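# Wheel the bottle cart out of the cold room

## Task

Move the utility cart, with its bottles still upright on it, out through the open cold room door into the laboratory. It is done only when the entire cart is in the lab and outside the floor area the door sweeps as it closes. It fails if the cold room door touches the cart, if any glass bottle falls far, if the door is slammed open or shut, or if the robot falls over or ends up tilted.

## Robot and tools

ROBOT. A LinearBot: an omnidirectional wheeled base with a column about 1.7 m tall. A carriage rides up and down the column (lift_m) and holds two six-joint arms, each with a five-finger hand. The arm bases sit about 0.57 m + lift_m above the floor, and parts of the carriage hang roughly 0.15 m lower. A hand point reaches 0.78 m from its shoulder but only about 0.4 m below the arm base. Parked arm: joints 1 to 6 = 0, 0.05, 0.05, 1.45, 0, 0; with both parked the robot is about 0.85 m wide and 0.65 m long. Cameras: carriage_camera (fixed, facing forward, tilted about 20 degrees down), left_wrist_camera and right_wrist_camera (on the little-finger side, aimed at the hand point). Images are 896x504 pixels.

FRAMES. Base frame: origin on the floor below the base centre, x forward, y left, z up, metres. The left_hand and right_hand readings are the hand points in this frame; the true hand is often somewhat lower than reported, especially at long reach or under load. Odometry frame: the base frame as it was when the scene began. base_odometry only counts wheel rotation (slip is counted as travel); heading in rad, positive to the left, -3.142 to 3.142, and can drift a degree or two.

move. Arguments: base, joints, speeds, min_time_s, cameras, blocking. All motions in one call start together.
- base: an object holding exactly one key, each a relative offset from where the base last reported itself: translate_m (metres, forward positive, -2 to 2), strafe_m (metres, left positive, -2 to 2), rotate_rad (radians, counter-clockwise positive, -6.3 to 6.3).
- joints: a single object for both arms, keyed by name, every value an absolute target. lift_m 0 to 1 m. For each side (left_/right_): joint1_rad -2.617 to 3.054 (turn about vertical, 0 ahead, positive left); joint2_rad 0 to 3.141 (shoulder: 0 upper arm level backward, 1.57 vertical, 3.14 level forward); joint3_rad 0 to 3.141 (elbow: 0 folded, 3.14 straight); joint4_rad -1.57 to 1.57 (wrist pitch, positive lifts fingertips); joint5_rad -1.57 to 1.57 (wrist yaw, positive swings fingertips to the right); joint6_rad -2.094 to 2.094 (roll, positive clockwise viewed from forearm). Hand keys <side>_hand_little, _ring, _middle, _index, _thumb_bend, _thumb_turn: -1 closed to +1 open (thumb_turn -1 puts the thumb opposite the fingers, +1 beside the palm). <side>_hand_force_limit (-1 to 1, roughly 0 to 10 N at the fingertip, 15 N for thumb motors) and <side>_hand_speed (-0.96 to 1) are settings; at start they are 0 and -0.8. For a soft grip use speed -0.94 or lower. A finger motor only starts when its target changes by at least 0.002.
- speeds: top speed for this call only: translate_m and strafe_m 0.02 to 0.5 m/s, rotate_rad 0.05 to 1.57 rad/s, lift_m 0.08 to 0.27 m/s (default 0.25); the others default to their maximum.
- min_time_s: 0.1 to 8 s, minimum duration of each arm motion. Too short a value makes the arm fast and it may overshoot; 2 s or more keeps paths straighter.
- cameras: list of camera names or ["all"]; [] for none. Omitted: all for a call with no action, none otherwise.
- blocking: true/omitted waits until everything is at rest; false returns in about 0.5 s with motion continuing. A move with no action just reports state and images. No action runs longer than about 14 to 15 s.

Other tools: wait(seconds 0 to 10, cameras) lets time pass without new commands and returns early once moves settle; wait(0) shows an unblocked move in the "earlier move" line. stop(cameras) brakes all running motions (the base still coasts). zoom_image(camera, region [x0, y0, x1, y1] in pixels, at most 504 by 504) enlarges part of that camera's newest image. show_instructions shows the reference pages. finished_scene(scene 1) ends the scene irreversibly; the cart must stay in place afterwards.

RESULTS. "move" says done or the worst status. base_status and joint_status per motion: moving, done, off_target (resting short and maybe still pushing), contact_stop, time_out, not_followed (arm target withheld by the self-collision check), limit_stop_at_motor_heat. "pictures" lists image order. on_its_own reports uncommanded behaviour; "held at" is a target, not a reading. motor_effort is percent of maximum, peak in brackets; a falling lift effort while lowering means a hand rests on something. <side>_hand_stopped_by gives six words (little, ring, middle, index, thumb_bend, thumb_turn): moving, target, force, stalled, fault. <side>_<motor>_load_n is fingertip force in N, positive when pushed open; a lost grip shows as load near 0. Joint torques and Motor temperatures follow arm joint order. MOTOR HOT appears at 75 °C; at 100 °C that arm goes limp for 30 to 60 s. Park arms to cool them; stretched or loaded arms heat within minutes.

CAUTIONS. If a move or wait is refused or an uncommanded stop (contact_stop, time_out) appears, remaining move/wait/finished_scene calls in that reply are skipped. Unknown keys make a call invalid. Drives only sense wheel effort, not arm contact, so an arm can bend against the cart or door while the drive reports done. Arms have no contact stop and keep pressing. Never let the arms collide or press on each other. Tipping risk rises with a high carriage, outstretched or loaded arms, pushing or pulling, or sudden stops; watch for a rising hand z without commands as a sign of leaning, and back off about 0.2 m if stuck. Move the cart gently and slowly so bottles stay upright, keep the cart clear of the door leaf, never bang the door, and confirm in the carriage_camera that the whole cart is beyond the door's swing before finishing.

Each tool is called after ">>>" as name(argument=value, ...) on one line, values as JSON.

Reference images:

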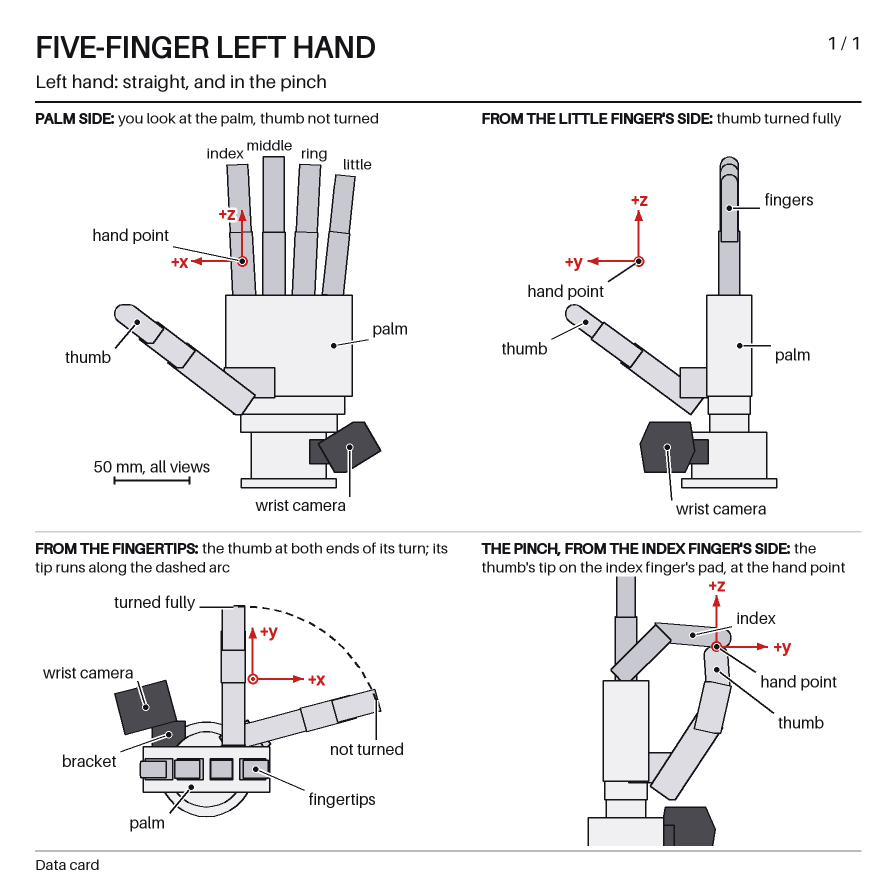

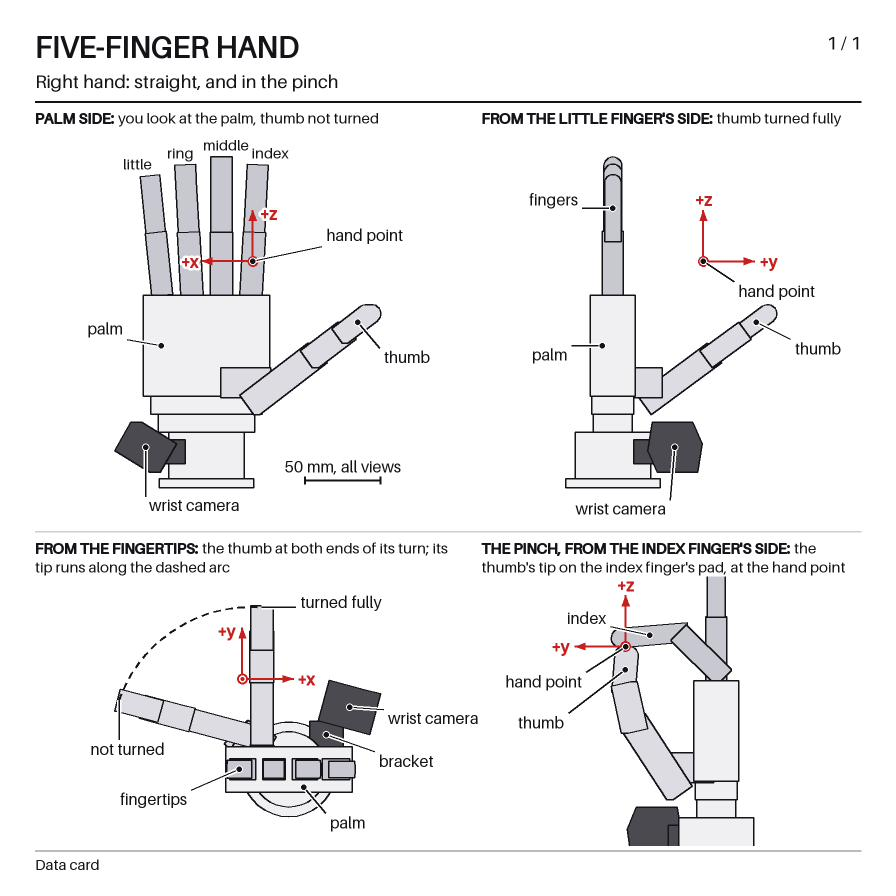

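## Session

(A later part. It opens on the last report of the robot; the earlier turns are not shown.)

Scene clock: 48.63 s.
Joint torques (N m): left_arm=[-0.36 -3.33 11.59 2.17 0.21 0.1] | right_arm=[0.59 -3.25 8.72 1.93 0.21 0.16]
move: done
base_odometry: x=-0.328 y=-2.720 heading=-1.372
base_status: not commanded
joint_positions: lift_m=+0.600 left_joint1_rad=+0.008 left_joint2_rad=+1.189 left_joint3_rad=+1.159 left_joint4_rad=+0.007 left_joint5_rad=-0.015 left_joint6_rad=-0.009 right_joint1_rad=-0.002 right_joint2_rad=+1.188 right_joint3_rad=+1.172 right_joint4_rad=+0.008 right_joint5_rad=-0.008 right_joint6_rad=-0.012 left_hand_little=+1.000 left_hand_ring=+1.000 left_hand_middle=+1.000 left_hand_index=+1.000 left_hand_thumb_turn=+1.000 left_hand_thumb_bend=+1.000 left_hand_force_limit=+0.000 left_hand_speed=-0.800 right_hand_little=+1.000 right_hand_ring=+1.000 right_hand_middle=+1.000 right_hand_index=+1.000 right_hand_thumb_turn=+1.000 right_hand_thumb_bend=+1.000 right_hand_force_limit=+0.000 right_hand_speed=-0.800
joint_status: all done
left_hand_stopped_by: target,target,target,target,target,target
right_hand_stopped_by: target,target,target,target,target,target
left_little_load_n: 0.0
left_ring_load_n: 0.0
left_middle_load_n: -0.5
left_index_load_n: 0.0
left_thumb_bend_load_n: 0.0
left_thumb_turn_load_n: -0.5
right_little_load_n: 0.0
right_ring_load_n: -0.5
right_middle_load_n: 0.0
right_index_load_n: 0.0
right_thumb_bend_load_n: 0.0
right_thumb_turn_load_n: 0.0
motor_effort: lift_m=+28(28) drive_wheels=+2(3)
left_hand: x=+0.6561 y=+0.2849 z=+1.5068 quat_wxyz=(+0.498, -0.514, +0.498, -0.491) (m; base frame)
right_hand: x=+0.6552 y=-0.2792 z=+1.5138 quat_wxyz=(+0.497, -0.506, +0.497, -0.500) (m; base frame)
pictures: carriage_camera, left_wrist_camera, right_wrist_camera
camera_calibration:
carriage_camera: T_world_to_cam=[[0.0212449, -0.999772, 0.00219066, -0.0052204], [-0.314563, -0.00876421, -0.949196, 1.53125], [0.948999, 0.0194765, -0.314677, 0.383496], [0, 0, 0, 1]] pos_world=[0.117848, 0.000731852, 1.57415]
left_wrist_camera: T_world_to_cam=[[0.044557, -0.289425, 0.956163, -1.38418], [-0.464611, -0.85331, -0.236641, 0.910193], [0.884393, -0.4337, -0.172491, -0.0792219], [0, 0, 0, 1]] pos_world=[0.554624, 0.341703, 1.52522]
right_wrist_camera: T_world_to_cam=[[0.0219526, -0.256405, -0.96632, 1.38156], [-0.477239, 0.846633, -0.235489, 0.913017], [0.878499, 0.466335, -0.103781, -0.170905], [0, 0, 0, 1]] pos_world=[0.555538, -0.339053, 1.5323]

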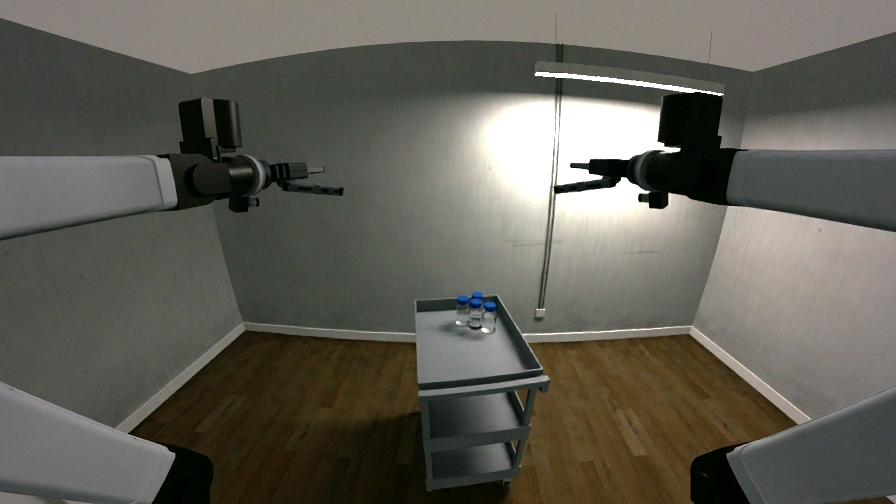

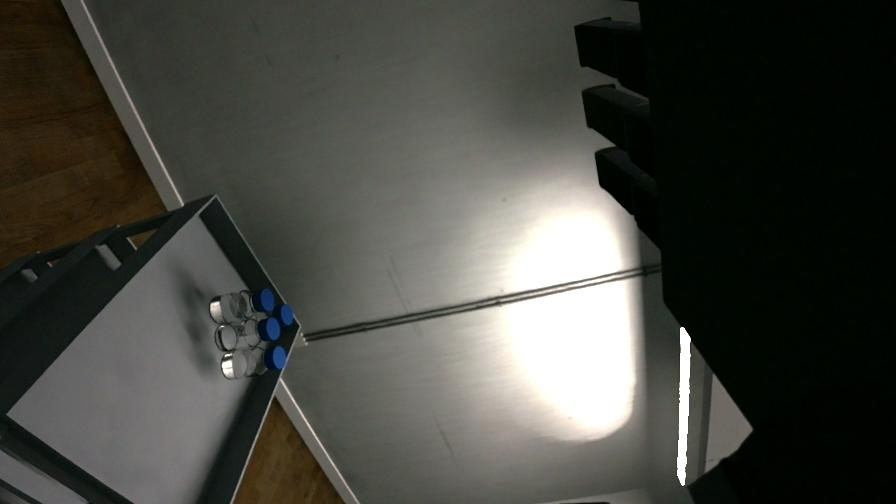

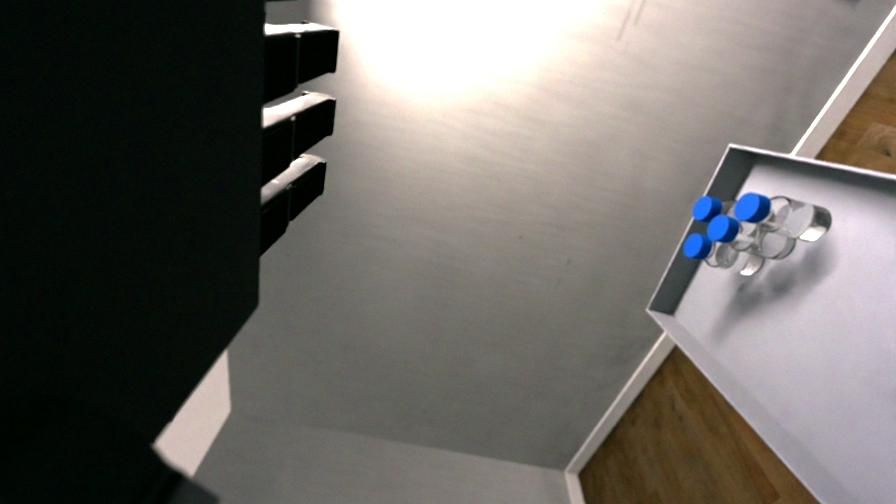

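>>> move(base={"strafe_m": -0.08}, joints={"lift_m": 0.2, "left_joint2_rad": 1.45, "left_joint3_rad": 0.73, "left_joint4_rad": 0.72, "right_joint2_rad": 1.45, "right_joint3_rad": 0.73, "right_joint4_rad": 0.72, "left_joint1_rad": -0.27, "right_joint1_rad": 0.2, "left_joint5_rad": -0.42, "right_joint5_rad": 0.05}, min_time_s=2.5, cameras=["all"])

Scene clock: 55.77 s.
Joint torques (N m): left_arm=[-0.18 -4.86 5.6 2.33 -0.14 0.12] | right_arm=[0.84 -4.94 5.45 2.1 0.26 0.16]
move: done
base_odometry: x=-0.407 y=-2.736 heading=-1.372
base_status: done
joint_positions: lift_m=+0.200 left_joint1_rad=-0.262 left_joint2_rad=+1.437 left_joint3_rad=+0.745 left_joint4_rad=+0.697 left_joint5_rad=-0.404 left_joint6_rad=-0.008 right_joint1_rad=+0.194 right_joint2_rad=+1.435 right_joint3_rad=+0.739 right_joint4_rad=+0.708 right_joint5_rad=+0.036 right_joint6_rad=-0.011 left_hand_little=+1.000 left_hand_ring=+1.000 left_hand_middle=+1.000 left_hand_index=+1.000 left_hand_thumb_turn=+1.000 left_hand_thumb_bend=+1.000 left_hand_force_limit=+0.000 left_hand_speed=-0.800 right_hand_little=+1.000 right_hand_ring=+1.000 right_hand_middle=+1.000 right_hand_index=+1.000 right_hand_thumb_turn=+1.000 right_hand_thumb_bend=+1.000 right_hand_force_limit=+0.000 right_hand_speed=-0.800
joint_status: all done
left_hand_stopped_by: target,target,target,target,target,target
right_hand_stopped_by: target,target,target,target,target,target
left_little_load_n: 0.0
left_ring_load_n: -0.5
left_middle_load_n: 0.0
left_index_load_n: -0.5
left_thumb_bend_load_n: 0.0
left_thumb_turn_load_n: 0.0
right_little_load_n: 0.0
right_ring_load_n: 0.0
right_middle_load_n: 0.0
right_index_load_n: 0.0
right_thumb_bend_load_n: 0.0
right_thumb_turn_load_n: -0.5
motor_effort: lift_m=+23(23) drive_wheels=-2(9)
left_hand: x=+0.6933 y=+0.2321 z=+0.9686 quat_wxyz=(+0.533, -0.535, +0.460, -0.467) (m; base frame)
right_hand: x=+0.6874 y=-0.1943 z=+0.9693 quat_wxyz=(+0.539, -0.537, +0.453, -0.465) (m; base frame)
pictures: carriage_camera, left_wrist_camera, right_wrist_camera
camera_calibration:
carriage_camera: T_world_to_cam=[[0.0212449, -0.999772, 0.00219066, -0.00434523], [-0.314563, -0.00876421, -0.949196, 1.15205], [0.948999, 0.0194765, -0.314677, 0.257783], [0, 0, 0, 1]] pos_world=[0.117848, 0.000731852, 1.17465]
left_wrist_camera: T_world_to_cam=[[0.0522708, -0.284103, 0.957368, -0.8943], [-0.353637, -0.901822, -0.248311, 0.700689], [0.933921, -0.325582, -0.147608, -0.311265], [0, 0, 0, 1]] pos_world=[0.585232, 0.276481, 0.984218]
right_wrist_camera: T_world_to_cam=[[0.0797453, -0.245852, -0.966022, 0.838576], [-0.595649, 0.765307, -0.243941, 0.802062], [0.799277, 0.594863, -0.0854115, -0.23374], [0, 0, 0, 1]] pos_world=[0.597698, -0.268616, 0.985774]

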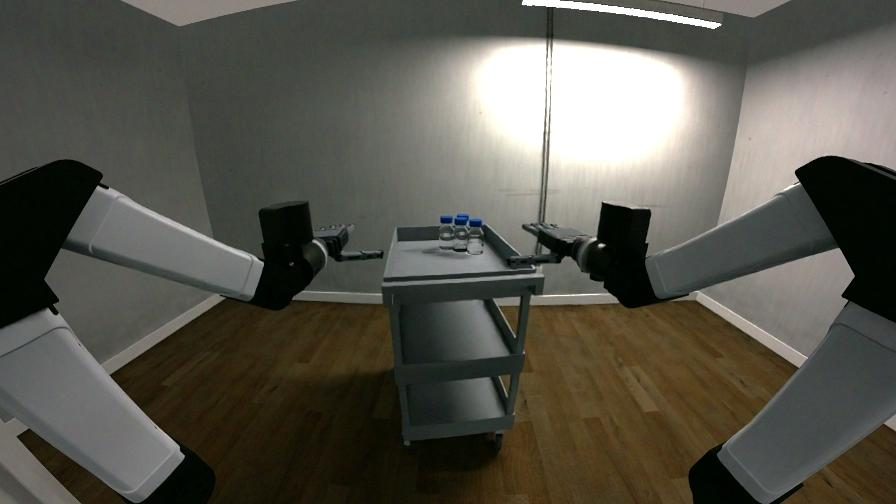

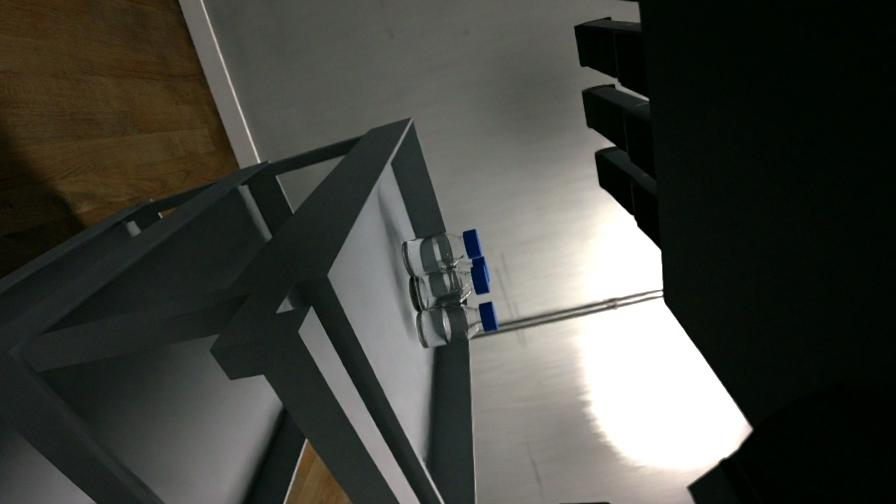

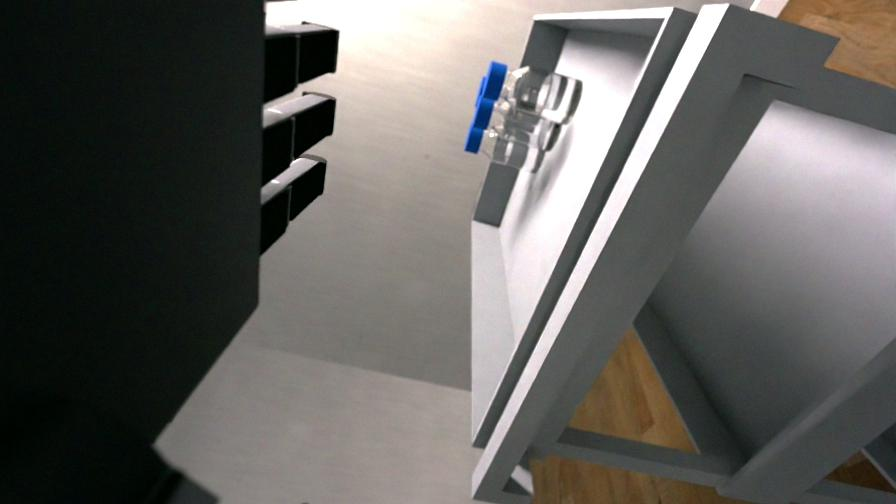

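>>> zoom_image(camera="right_wrist_camera", region=[600, 0, 896, 200])

>>> zoom_image(camera="left_wrist_camera", region=[180, 220, 480, 504])

>>> zoom_image(camera="right_wrist_camera", region=[440, 380, 620, 504])

Scaled by 1.703.

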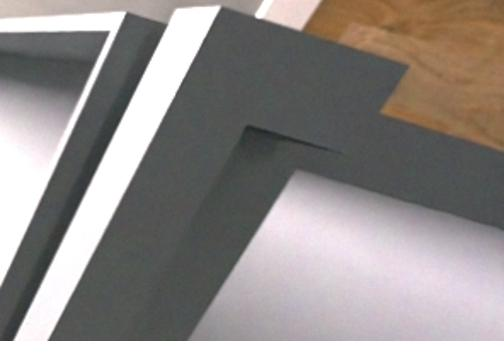

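Scaled by 1.680.

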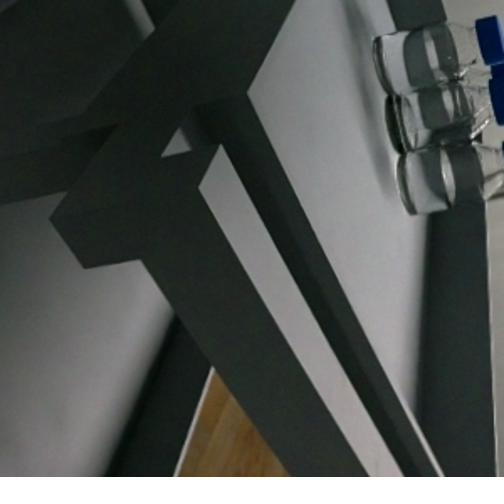

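Scaled by 2.800.

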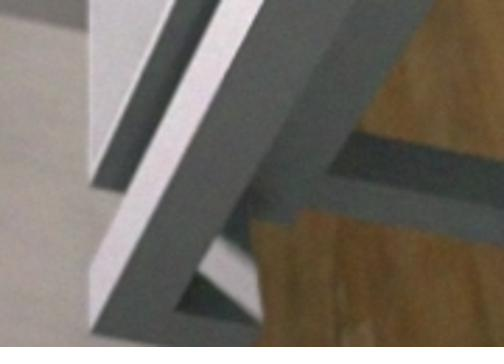

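>>> move(joints={"left_joint1_rad": -0.479, "left_joint2_rad": 2.147, "left_joint3_rad": 1.45, "left_joint4_rad": 0.70, "left_joint5_rad": -0.63, "right_joint1_rad": 0.227, "right_joint2_rad": 2.134, "right_joint3_rad": 1.428, "right_joint4_rad": 0.706, "right_joint5_rad": 0.077}, min_time_s=3, cameras=["all"])

Scene clock: 65.13 s.
Joint torques (N m): left_arm=[-0.21 -9.89 10.7 2.06 -0.18 0.07] | right_arm=[0.85 -10.32 8.35 1.94 0.26 0.16]
move: done
base_odometry: x=-0.407 y=-2.736 heading=-1.372
base_status: not commanded
joint_positions: lift_m=+0.200 left_joint1_rad=-0.471 left_joint2_rad=+2.128 left_joint3_rad=+1.411 left_joint4_rad=+0.701 left_joint5_rad=-0.614 left_joint6_rad=-0.008 right_joint1_rad=+0.221 right_joint2_rad=+2.110 right_joint3_rad=+1.401 right_joint4_rad=+0.712 right_joint5_rad=+0.064 right_joint6_rad=-0.011 left_hand_little=+1.000 left_hand_ring=+1.000 left_hand_middle=+1.000 left_hand_index=+1.000 left_hand_thumb_turn=+1.000 left_hand_thumb_bend=+1.000 left_hand_force_limit=+0.000 left_hand_speed=-0.800 right_hand_little=+1.000 right_hand_ring=+1.000 right_hand_middle=+1.000 right_hand_index=+1.000 right_hand_thumb_turn=+1.000 right_hand_thumb_bend=+1.000 right_hand_force_limit=+0.000 right_hand_speed=-0.800
joint_status: all done
left_hand_stopped_by: target,target,target,target,target,target
right_hand_stopped_by: target,target,target,target,target,target
left_little_load_n: 0.0
left_ring_load_n: 0.0
left_middle_load_n: 0.0
left_index_load_n: 0.0
left_thumb_bend_load_n: 0.0
left_thumb_turn_load_n: -0.5
right_little_load_n: 0.0
right_ring_load_n: 0.0
right_middle_load_n: 0.0
right_index_load_n: 0.0
right_thumb_bend_load_n: 0.0
right_thumb_turn_load_n: 0.0
motor_effort: lift_m=+23(23) drive_wheels=-2(2)
left_hand: x=+0.8239 y=+0.0989 z=+0.9201 quat_wxyz=(+0.531, -0.538, +0.466, -0.460) (m; base frame)
right_hand: x=+0.8511 y=-0.1498 z=+0.9287 quat_wxyz=(+0.536, -0.539, +0.455, -0.463) (m; base frame)
pictures: carriage_camera, left_wrist_camera, right_wrist_camera
camera_calibration:
carriage_camera: T_world_to_cam=[[0.0212449, -0.999772, 0.00219066, -0.00434523], [-0.314563, -0.00876421, -0.949196, 1.15205], [0.948999, 0.0194765, -0.314677, 0.257783], [0, 0, 0, 1]] pos_world=[0.117848, 0.000731852, 1.17465]
left_wrist_camera: T_world_to_cam=[[0.0706141, -0.292295, 0.953718, -0.903482], [-0.357754, -0.899918, -0.249318, 0.618758], [0.931142, -0.323591, -0.168117, -0.462888], [0, 0, 0, 1]] pos_world=[0.716177, 0.142961, 0.938115]
right_wrist_camera: T_world_to_cam=[[0.0705506, -0.247603, -0.966289, 0.804982], [-0.597315, 0.765342, -0.239723, 0.853135], [0.798898, 0.594092, -0.0939016, -0.386332], [0, 0, 0, 1]] pos_world=[0.761438, -0.224107, 0.946085]

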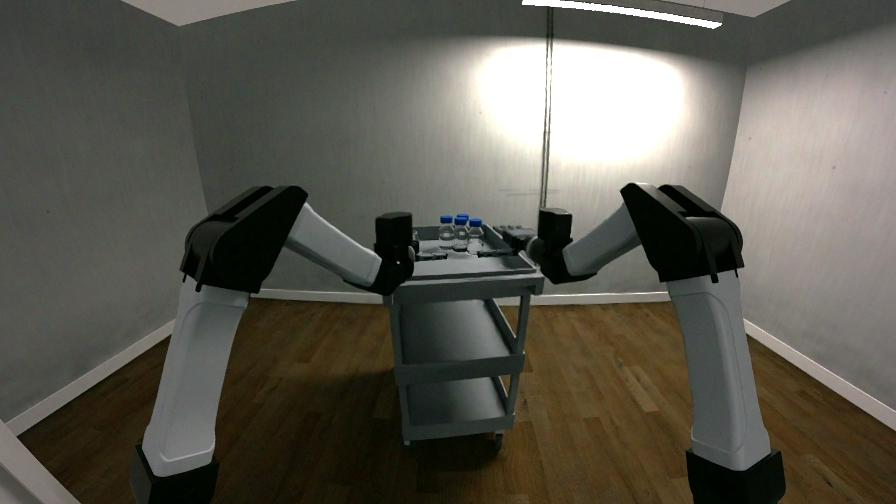

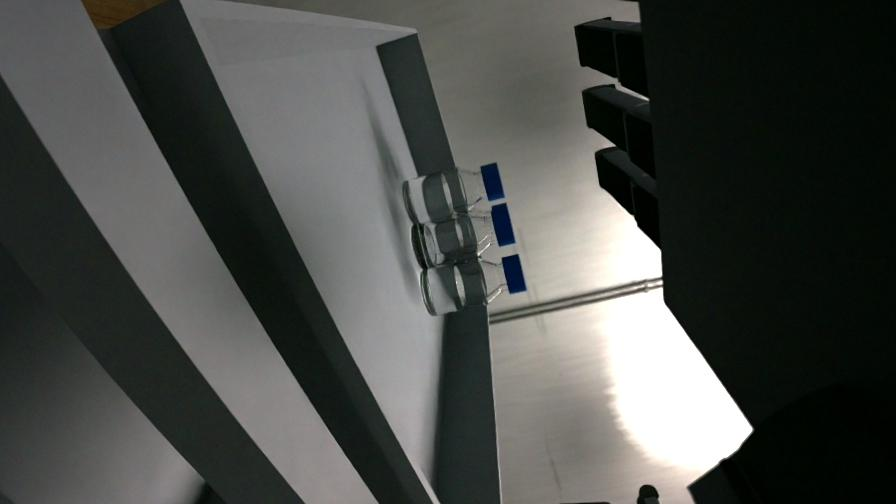

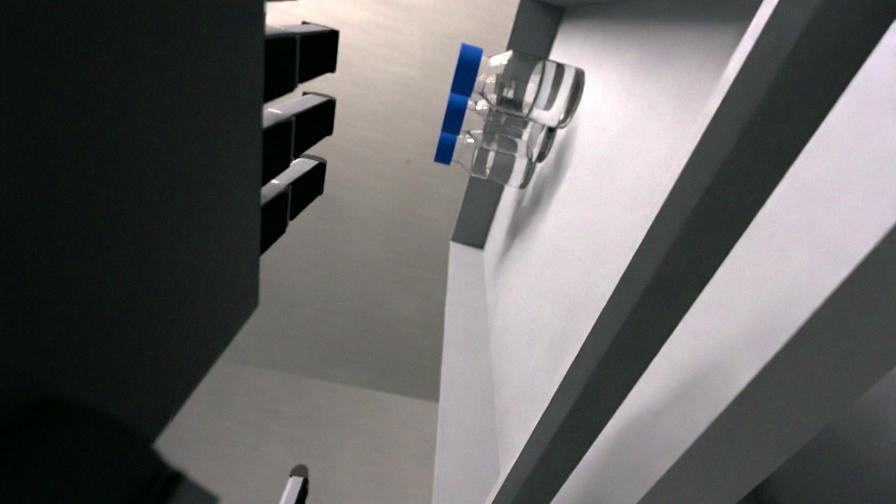

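>>> zoom_image(camera="left_wrist_camera", region=[0, 100, 450, 504])

>>> zoom_image(camera="right_wrist_camera", region=[450, 100, 896, 504])

Scaled by 1.120.

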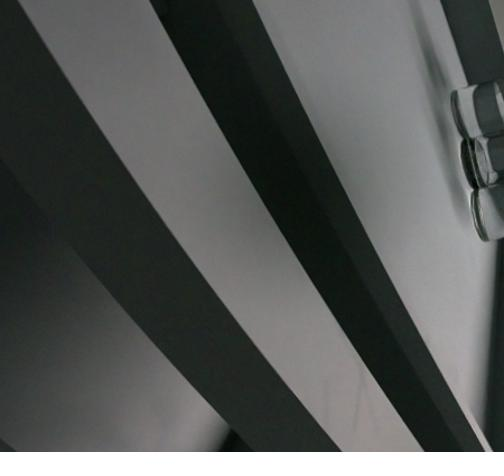

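Scaled by 1.130.

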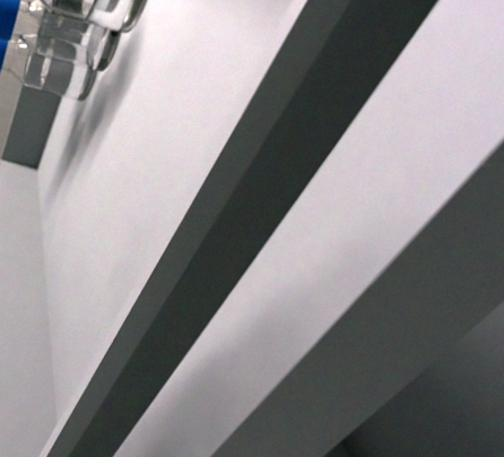

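>>> move(joints={"left_joint1_rad": -0.484, "left_joint2_rad": 2.198, "left_joint3_rad": 1.302, "left_joint4_rad": 0.896, "left_joint5_rad": -0.634, "right_joint1_rad": 0.232, "right_joint2_rad": 2.227, "right_joint3_rad": 1.303, "right_joint4_rad": 0.924, "right_joint5_rad": 0.082, "left_hand_thumb_turn": -1, "right_hand_thumb_turn": -1}, min_time_s=2, cameras=["all"])

Scene clock: 73.57 s.
Joint torques (N m): left_arm=[0.53 -10 5.05 1.34 -0.15 0.31] | right_arm=[-0.5 -9.65 4.67 1.08 0.4 -0.28]
Motor temperatures (°C): left_arm=[28 43 47 42 24 23] | right_arm=[22 34 44 43 25 26]
move: off_target
base_odometry: x=-0.407 y=-2.736 heading=-1.372
base_status: not commanded
joint_positions: lift_m=+0.200 left_joint1_rad=-0.486 left_joint2_rad=+2.178 left_joint3_rad=+1.318 left_joint4_rad=+0.957 left_joint5_rad=-0.613 left_joint6_rad=-0.024 right_joint1_rad=+0.244 right_joint2_rad=+2.194 right_joint3_rad=+1.316 right_joint4_rad=+1.008 right_joint5_rad=+0.052 right_joint6_rad=+0.027 left_hand_little=+1.000 left_hand_ring=+1.000 left_hand_middle=+1.000 left_hand_index=+1.000 left_hand_thumb_turn=-0.999 left_hand_thumb_bend=+0.999 left_hand_force_limit=+0.000 left_hand_speed=-0.800 right_hand_little=+1.000 right_hand_ring=+1.000 right_hand_middle=+1.000 right_hand_index=+1.000 right_hand_thumb_turn=-0.999 right_hand_thumb_bend=+0.999 right_hand_force_limit=+0.000 right_hand_speed=-0.800
joint_status: left_joint4_rad off_target (ended at +0.957, target +0.896); right_joint4_rad off_target (ended at +1.009, target +0.924); the others done
left_hand_stopped_by: target,target,target,target,target,target
right_hand_stopped_by: target,target,target,target,target,target
left_little_load_n: 0.0
left_ring_load_n: 0.0
left_middle_load_n: 0.0
left_index_load_n: -0.5
left_thumb_bend_load_n: -3.0
left_thumb_turn_load_n: 3.5
right_little_load_n: 0.0
right_ring_load_n: 0.0
right_middle_load_n: 0.0
right_index_load_n: 0.0
right_thumb_bend_load_n: -2.5
right_thumb_turn_load_n: 4.5
motor_effort: lift_m=+23(23) drive_wheels=-2(2)
left_hand: x=+0.8189 y=+0.0899 z=+0.9114 quat_wxyz=(+0.532, -0.527, +0.427, -0.507) (m; base frame)
right_hand: x=+0.8474 y=-0.1308 z=+0.9160 quat_wxyz=(+0.588, -0.502, +0.429, -0.468) (m; base frame)
pictures: carriage_camera, left_wrist_camera, right_wrist_camera
camera_calibration:
carriage_camera: T_world_to_cam=[[0.0212449, -0.999772, 0.00219066, -0.00434523], [-0.314563, -0.00876421, -0.949196, 1.15205], [0.948999, 0.0194765, -0.314677, 0.257783], [0, 0, 0, 1]] pos_world=[0.117848, 0.000731852, 1.17465]
left_wrist_camera: T_world_to_cam=[[-0.0329369, -0.227106, 0.973313, -0.836291], [-0.347892, -0.910337, -0.224185, 0.576695], [0.936956, -0.345991, -0.0490247, -0.573821], [0, 0, 0, 1]] pos_world=[0.710728, 0.136523, 0.915128]
right_wrist_camera: T_world_to_cam=[[0.191169, -0.178318, -0.965224, 0.703562], [-0.596059, 0.760194, -0.258494, 0.848819], [0.779851, 0.624747, 0.039037, -0.497595], [0, 0, 0, 1]] pos_world=[0.759497, -0.208938, 0.917933]

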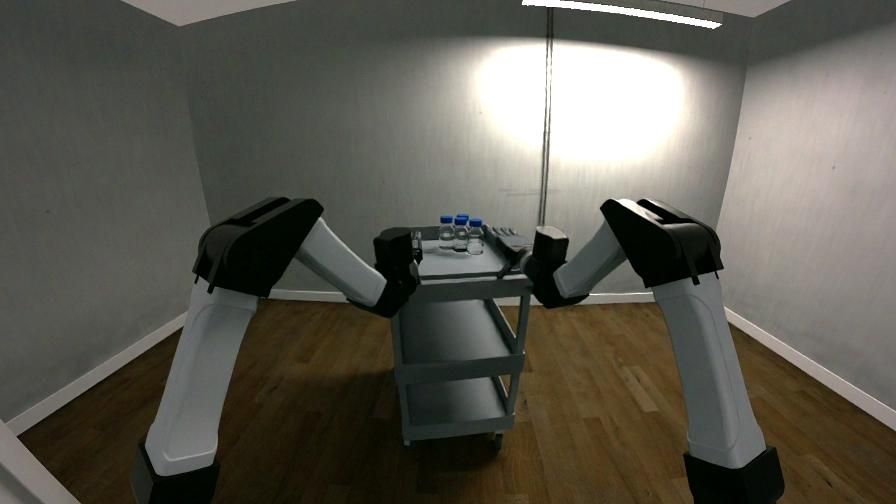

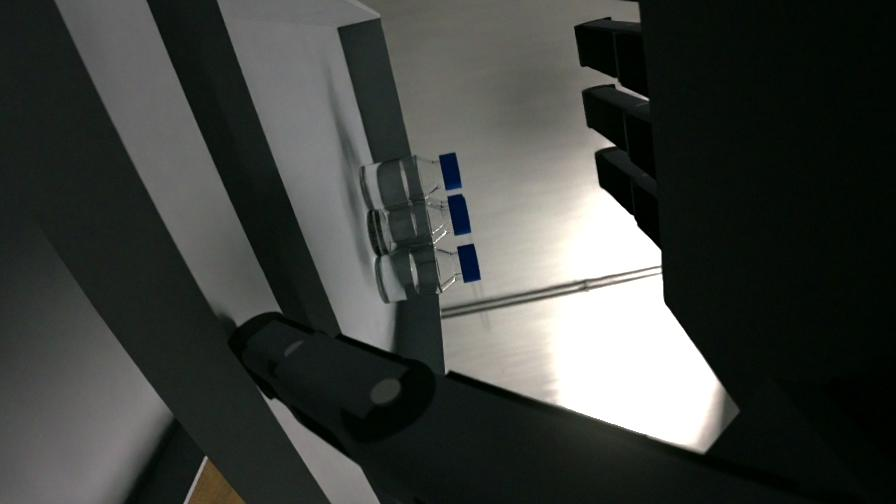

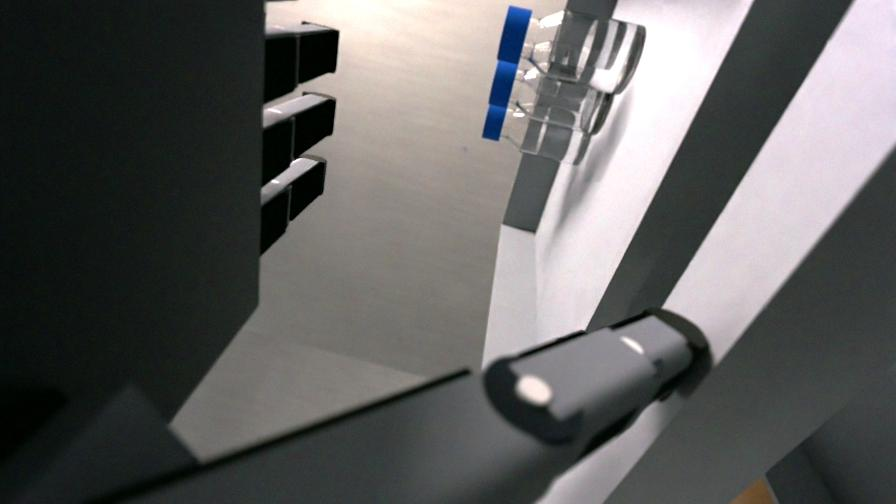

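>>> move(joints={"left_joint1_rad": -0.503, "left_joint2_rad": 2.025, "left_joint3_rad": 1.301, "left_joint4_rad": 0.724, "left_joint5_rad": -0.653, "right_joint1_rad": 0.24, "right_joint2_rad": 2.053, "right_joint3_rad": 1.299, "right_joint4_rad": 0.754, "right_joint5_rad": 0.09}, min_time_s=1.5, cameras=["left_wrist_camera", "right_wrist_camera"])

>>> move(joints={"left_joint1_rad": -0.503, "left_joint2_rad": 2.201, "left_joint3_rad": 1.204, "left_joint4_rad": 0.997, "left_joint5_rad": -0.653, "right_joint1_rad": 0.24, "right_joint2_rad": 2.236, "right_joint3_rad": 1.214, "right_joint4_rad": 1.022, "right_joint5_rad": 0.09}, min_time_s=2, cameras=["left_wrist_camera", "right_wrist_camera"])

Scene clock: 77.03 s.
Joint torques (N m): left_arm=[-0.18 -15.56 5.2 1.96 -0.17 0.08] | right_arm=[0.13 -16.47 5.33 1.93 0.27 -0.12]
move: done
base_odometry: x=-0.407 y=-2.736 heading=-1.372
base_status: not commanded
joint_positions: lift_m=+0.200 left_joint1_rad=-0.495 left_joint2_rad=+2.076 left_joint3_rad=+1.318 left_joint4_rad=+0.732 left_joint5_rad=-0.638 left_joint6_rad=-0.009 right_joint1_rad=+0.244 right_joint2_rad=+2.099 right_joint3_rad=+1.307 right_joint4_rad=+0.763 right_joint5_rad=+0.076 right_joint6_rad=+0.012 left_hand_little=+1.000 left_hand_ring=+1.000 left_hand_middle=+1.000 left_hand_index=+1.000 left_hand_thumb_turn=-1.000 left_hand_thumb_bend=+1.000 left_hand_force_limit=+0.000 left_hand_speed=-0.800 right_hand_little=+1.000 right_hand_ring=+1.000 right_hand_middle=+1.000 right_hand_index=+1.000 right_hand_thumb_turn=-1.000 right_hand_thumb_bend=+1.000 right_hand_force_limit=+0.000 right_hand_speed=-0.800
joint_status: all done
left_hand_stopped_by: target,target,target,target,target,target
right_hand_stopped_by: target,target,target,target,target,target
left_little_load_n: 0.0
left_ring_load_n: 0.0
left_middle_load_n: 0.0
left_index_load_n: 0.0
left_thumb_bend_load_n: 0.0
left_thumb_turn_load_n: 0.0
right_little_load_n: 0.0
right_ring_load_n: 0.0
right_middle_load_n: 0.0
right_index_load_n: 0.0
right_thumb_bend_load_n: 0.0
right_thumb_turn_load_n: 0.0
motor_effort: lift_m=+23(23) drive_wheels=-2(2)
left_hand: x=+0.8034 y=+0.0974 z=+0.9159 quat_wxyz=(+0.530, -0.538, +0.470, -0.457) (m; base frame)
right_hand: x=+0.8335 y=-0.1399 z=+0.9038 quat_wxyz=(+0.534, -0.546, +0.466, -0.447) (m; base frame)
pictures: left_wrist_camera, right_wrist_camera
camera_calibration:
left_wrist_camera: T_world_to_cam=[[0.0783675, -0.29658, 0.951787, -0.902423], [-0.36007, -0.898696, -0.250389, 0.611785], [0.929628, -0.323088, -0.177218, -0.435539], [0, 0, 0, 1]] pos_world=[0.695895, 0.141451, 0.934913]
right_wrist_camera: T_world_to_cam=[[0.0383647, -0.231913, -0.97198, 0.818773], [-0.612921, 0.762768, -0.206187, 0.811458], [0.789212, 0.603657, -0.112881, -0.353983], [0, 0, 0, 1]] pos_world=[0.745316, -0.215385, 0.923185]

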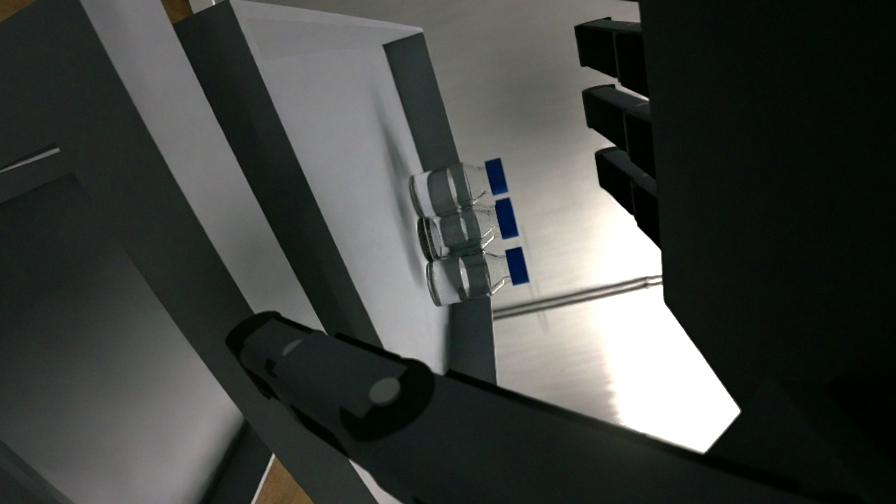

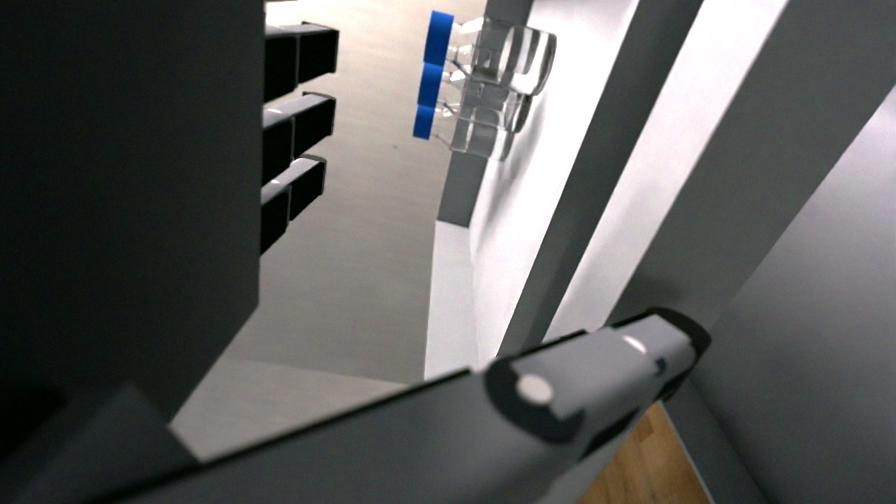

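Scene clock: 79.33 s.
Joint torques (N m): left_arm=[-0.24 -9.94 4.89 2.26 -0.11 0.1] | right_arm=[0.12 -10.26 4.72 2.09 0.26 -0.11]
move: done
base_odometry: x=-0.407 y=-2.736 heading=-1.372
base_status: not commanded
joint_positions: lift_m=+0.200 left_joint1_rad=-0.495 left_joint2_rad=+2.183 left_joint3_rad=+1.218 left_joint4_rad=+0.975 left_joint5_rad=-0.639 left_joint6_rad=-0.009 right_joint1_rad=+0.244 right_joint2_rad=+2.212 right_joint3_rad=+1.223 right_joint4_rad=+1.011 right_joint5_rad=+0.077 right_joint6_rad=+0.012 left_hand_little=+1.000 left_hand_ring=+1.000 left_hand_middle=+1.000 left_hand_index=+1.000 left_hand_thumb_turn=-1.000 left_hand_thumb_bend=+1.000 left_hand_force_limit=+0.000 left_hand_speed=-0.800 right_hand_little=+1.000 right_hand_ring=+1.000 right_hand_middle=+1.000 right_hand_index=+1.000 right_hand_thumb_turn=-1.000 right_hand_thumb_bend=+1.000 right_hand_force_limit=+0.000 right_hand_speed=-0.800
joint_status: all done
left_hand_stopped_by: target,target,target,target,target,target
right_hand_stopped_by: target,target,target,target,target,target
left_little_load_n: 0.0
left_ring_load_n: 0.0
left_middle_load_n: -0.5
left_index_load_n: 0.0
left_thumb_bend_load_n: 0.0
left_thumb_turn_load_n: 0.0
right_little_load_n: 0.0
right_ring_load_n: 0.0
right_middle_load_n: 0.0
right_index_load_n: 0.0
right_thumb_bend_load_n: 0.0
right_thumb_turn_load_n: 0.0
motor_effort: lift_m=+23(23) drive_wheels=-1(2)
left_hand: x=+0.7998 y=+0.0996 z=+0.8674 quat_wxyz=(+0.533, -0.536, +0.457, -0.469) (m; base frame)
right_hand: x=+0.8315 y=-0.1405 z=+0.8616 quat_wxyz=(+0.549, -0.531, +0.455, -0.458) (m; base frame)
pictures: left_wrist_camera, right_wrist_camera
camera_calibration:
left_wrist_camera: T_world_to_cam=[[0.0482131, -0.280083, 0.958764, -0.839009], [-0.351118, -0.903371, -0.246244, 0.590003], [0.935089, -0.324768, -0.141897, -0.474832], [0, 0, 0, 1]] pos_world=[0.691622, 0.14379, 0.88232]
right_wrist_camera: T_world_to_cam=[[0.0864952, -0.220282, -0.971594, 0.738926], [-0.601877, 0.765599, -0.22716, 0.811212], [0.793891, 0.604428, -0.066362, -0.400632], [0, 0, 0, 1]] pos_world=[0.742394, -0.216138, 0.875624]

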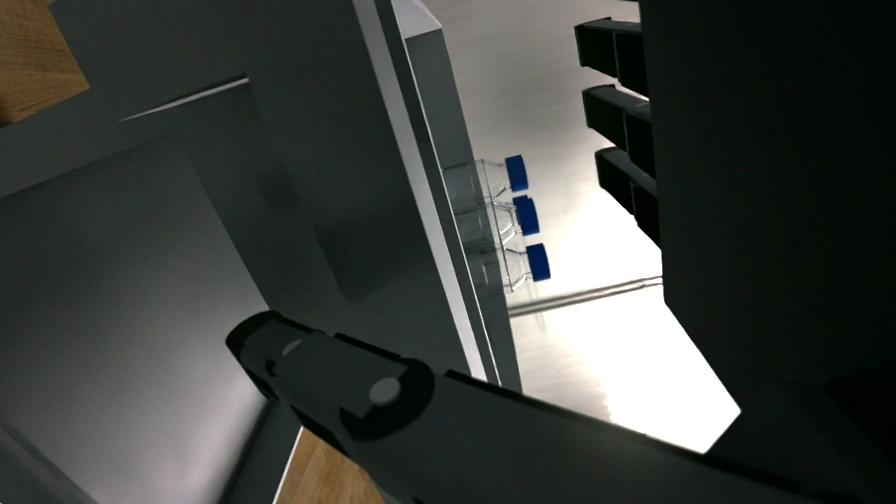

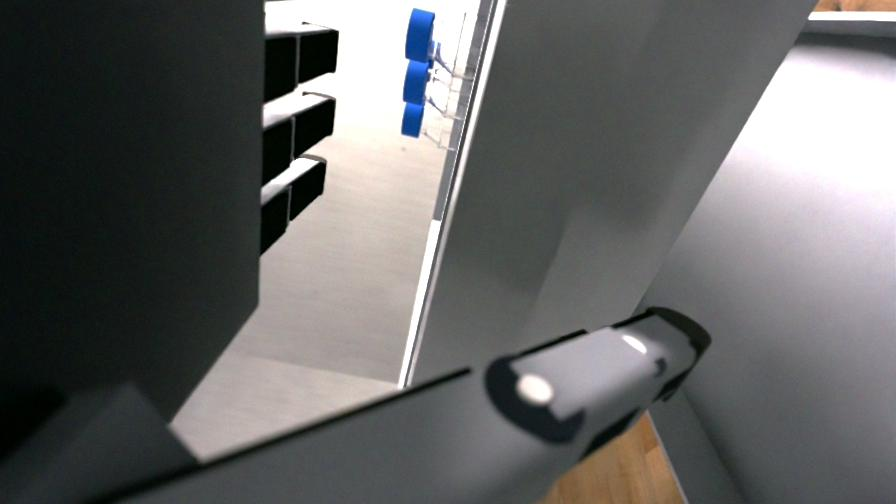

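>>> move(joints={"left_joint1_rad": -0.492, "left_joint2_rad": 2.279, "left_joint3_rad": 1.241, "left_joint4_rad": 1.038, "left_joint5_rad": -0.642, "right_joint1_rad": 0.245, "right_joint2_rad": 2.306, "right_joint3_rad": 1.271, "right_joint4_rad": 1.035, "right_joint5_rad": 0.095}, min_time_s=1.5, cameras=["left_wrist_camera", "right_wrist_camera"])

Scene clock: 82.47 s.
Joint torques (N m): left_arm=[0.65 -10 8.2 2.29 -0.03 0.1] | right_arm=[0.5 -10.52 7.21 2.12 0.26 -0.11]
move: done
base_odometry: x=-0.407 y=-2.736 heading=-1.372
base_status: not commanded
joint_positions: lift_m=+0.200 left_joint1_rad=-0.495 left_joint2_rad=+2.260 left_joint3_rad=+1.218 left_joint4_rad=+1.017 left_joint5_rad=-0.639 left_joint6_rad=-0.009 right_joint1_rad=+0.244 right_joint2_rad=+2.281 right_joint3_rad=+1.247 right_joint4_rad=+1.025 right_joint5_rad=+0.081 right_joint6_rad=+0.012 left_hand_little=+1.000 left_hand_ring=+1.000 left_hand_middle=+1.000 left_hand_index=+1.000 left_hand_thumb_turn=-1.000 left_hand_thumb_bend=+1.000 left_hand_force_limit=+0.000 left_hand_speed=-0.800 right_hand_little=+1.000 right_hand_ring=+1.000 right_hand_middle=+1.000 right_hand_index=+1.000 right_hand_thumb_turn=-1.000 right_hand_thumb_bend=+1.000 right_hand_force_limit=+0.000 right_hand_speed=-0.800
joint_status: all done
left_hand_stopped_by: target,target,target,target,target,target
right_hand_stopped_by: target,target,target,target,target,target
left_little_load_n: 0.0
left_ring_load_n: -0.5
left_middle_load_n: 0.0
left_index_load_n: 0.0
left_thumb_bend_load_n: 0.0
left_thumb_turn_load_n: 0.0
right_little_load_n: 0.0
right_ring_load_n: 0.0
right_middle_load_n: 0.0
right_index_load_n: 0.0
right_thumb_bend_load_n: 0.0
right_thumb_turn_load_n: 0.0
motor_effort: lift_m=+23(23) drive_wheels=-2(2)
left_hand: x=+0.8003 y=+0.0993 z=+0.8323 quat_wxyz=(+0.531, -0.538, +0.469, -0.457) (m; base frame)
right_hand: x=+0.8361 y=-0.1404 z=+0.8336 quat_wxyz=(+0.539, -0.539, +0.463, -0.453) (m; base frame)
pictures: left_wrist_camera, right_wrist_camera
camera_calibration:
left_wrist_camera: T_world_to_cam=[[0.0779847, -0.296201, 0.951937, -0.82189], [-0.358862, -0.89918, -0.250387, 0.590523], [0.930127, -0.322087, -0.176417, -0.447985], [0, 0, 0, 1]] pos_world=[0.692694, 0.143251, 0.851213]
right_wrist_camera: T_world_to_cam=[[0.0559029, -0.227988, -0.972058, 0.736311], [-0.604806, 0.766899, -0.214652, 0.799714], [0.794408, 0.599906, -0.0950163, -0.383443], [0, 0, 0, 1]] pos_world=[0.74712, -0.215401, 0.850964]

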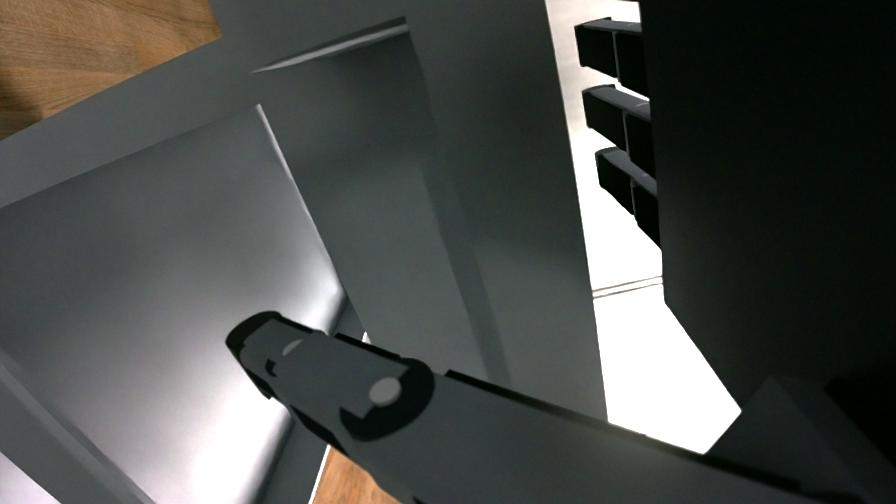

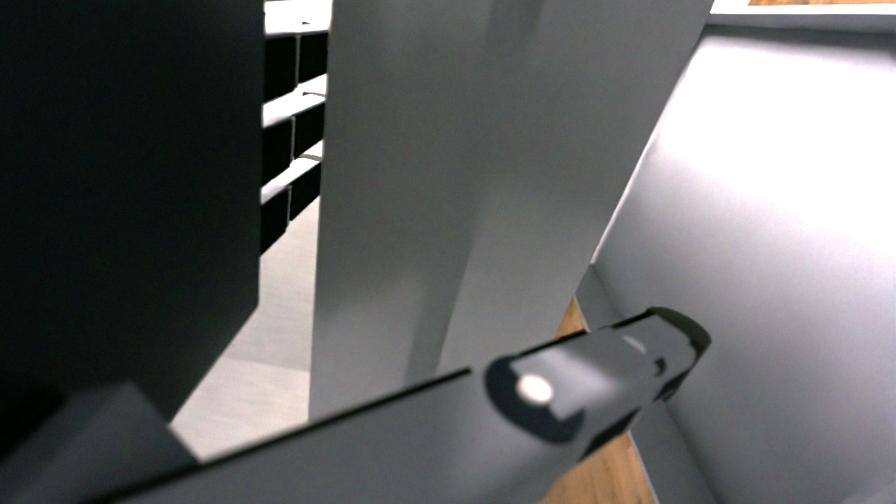

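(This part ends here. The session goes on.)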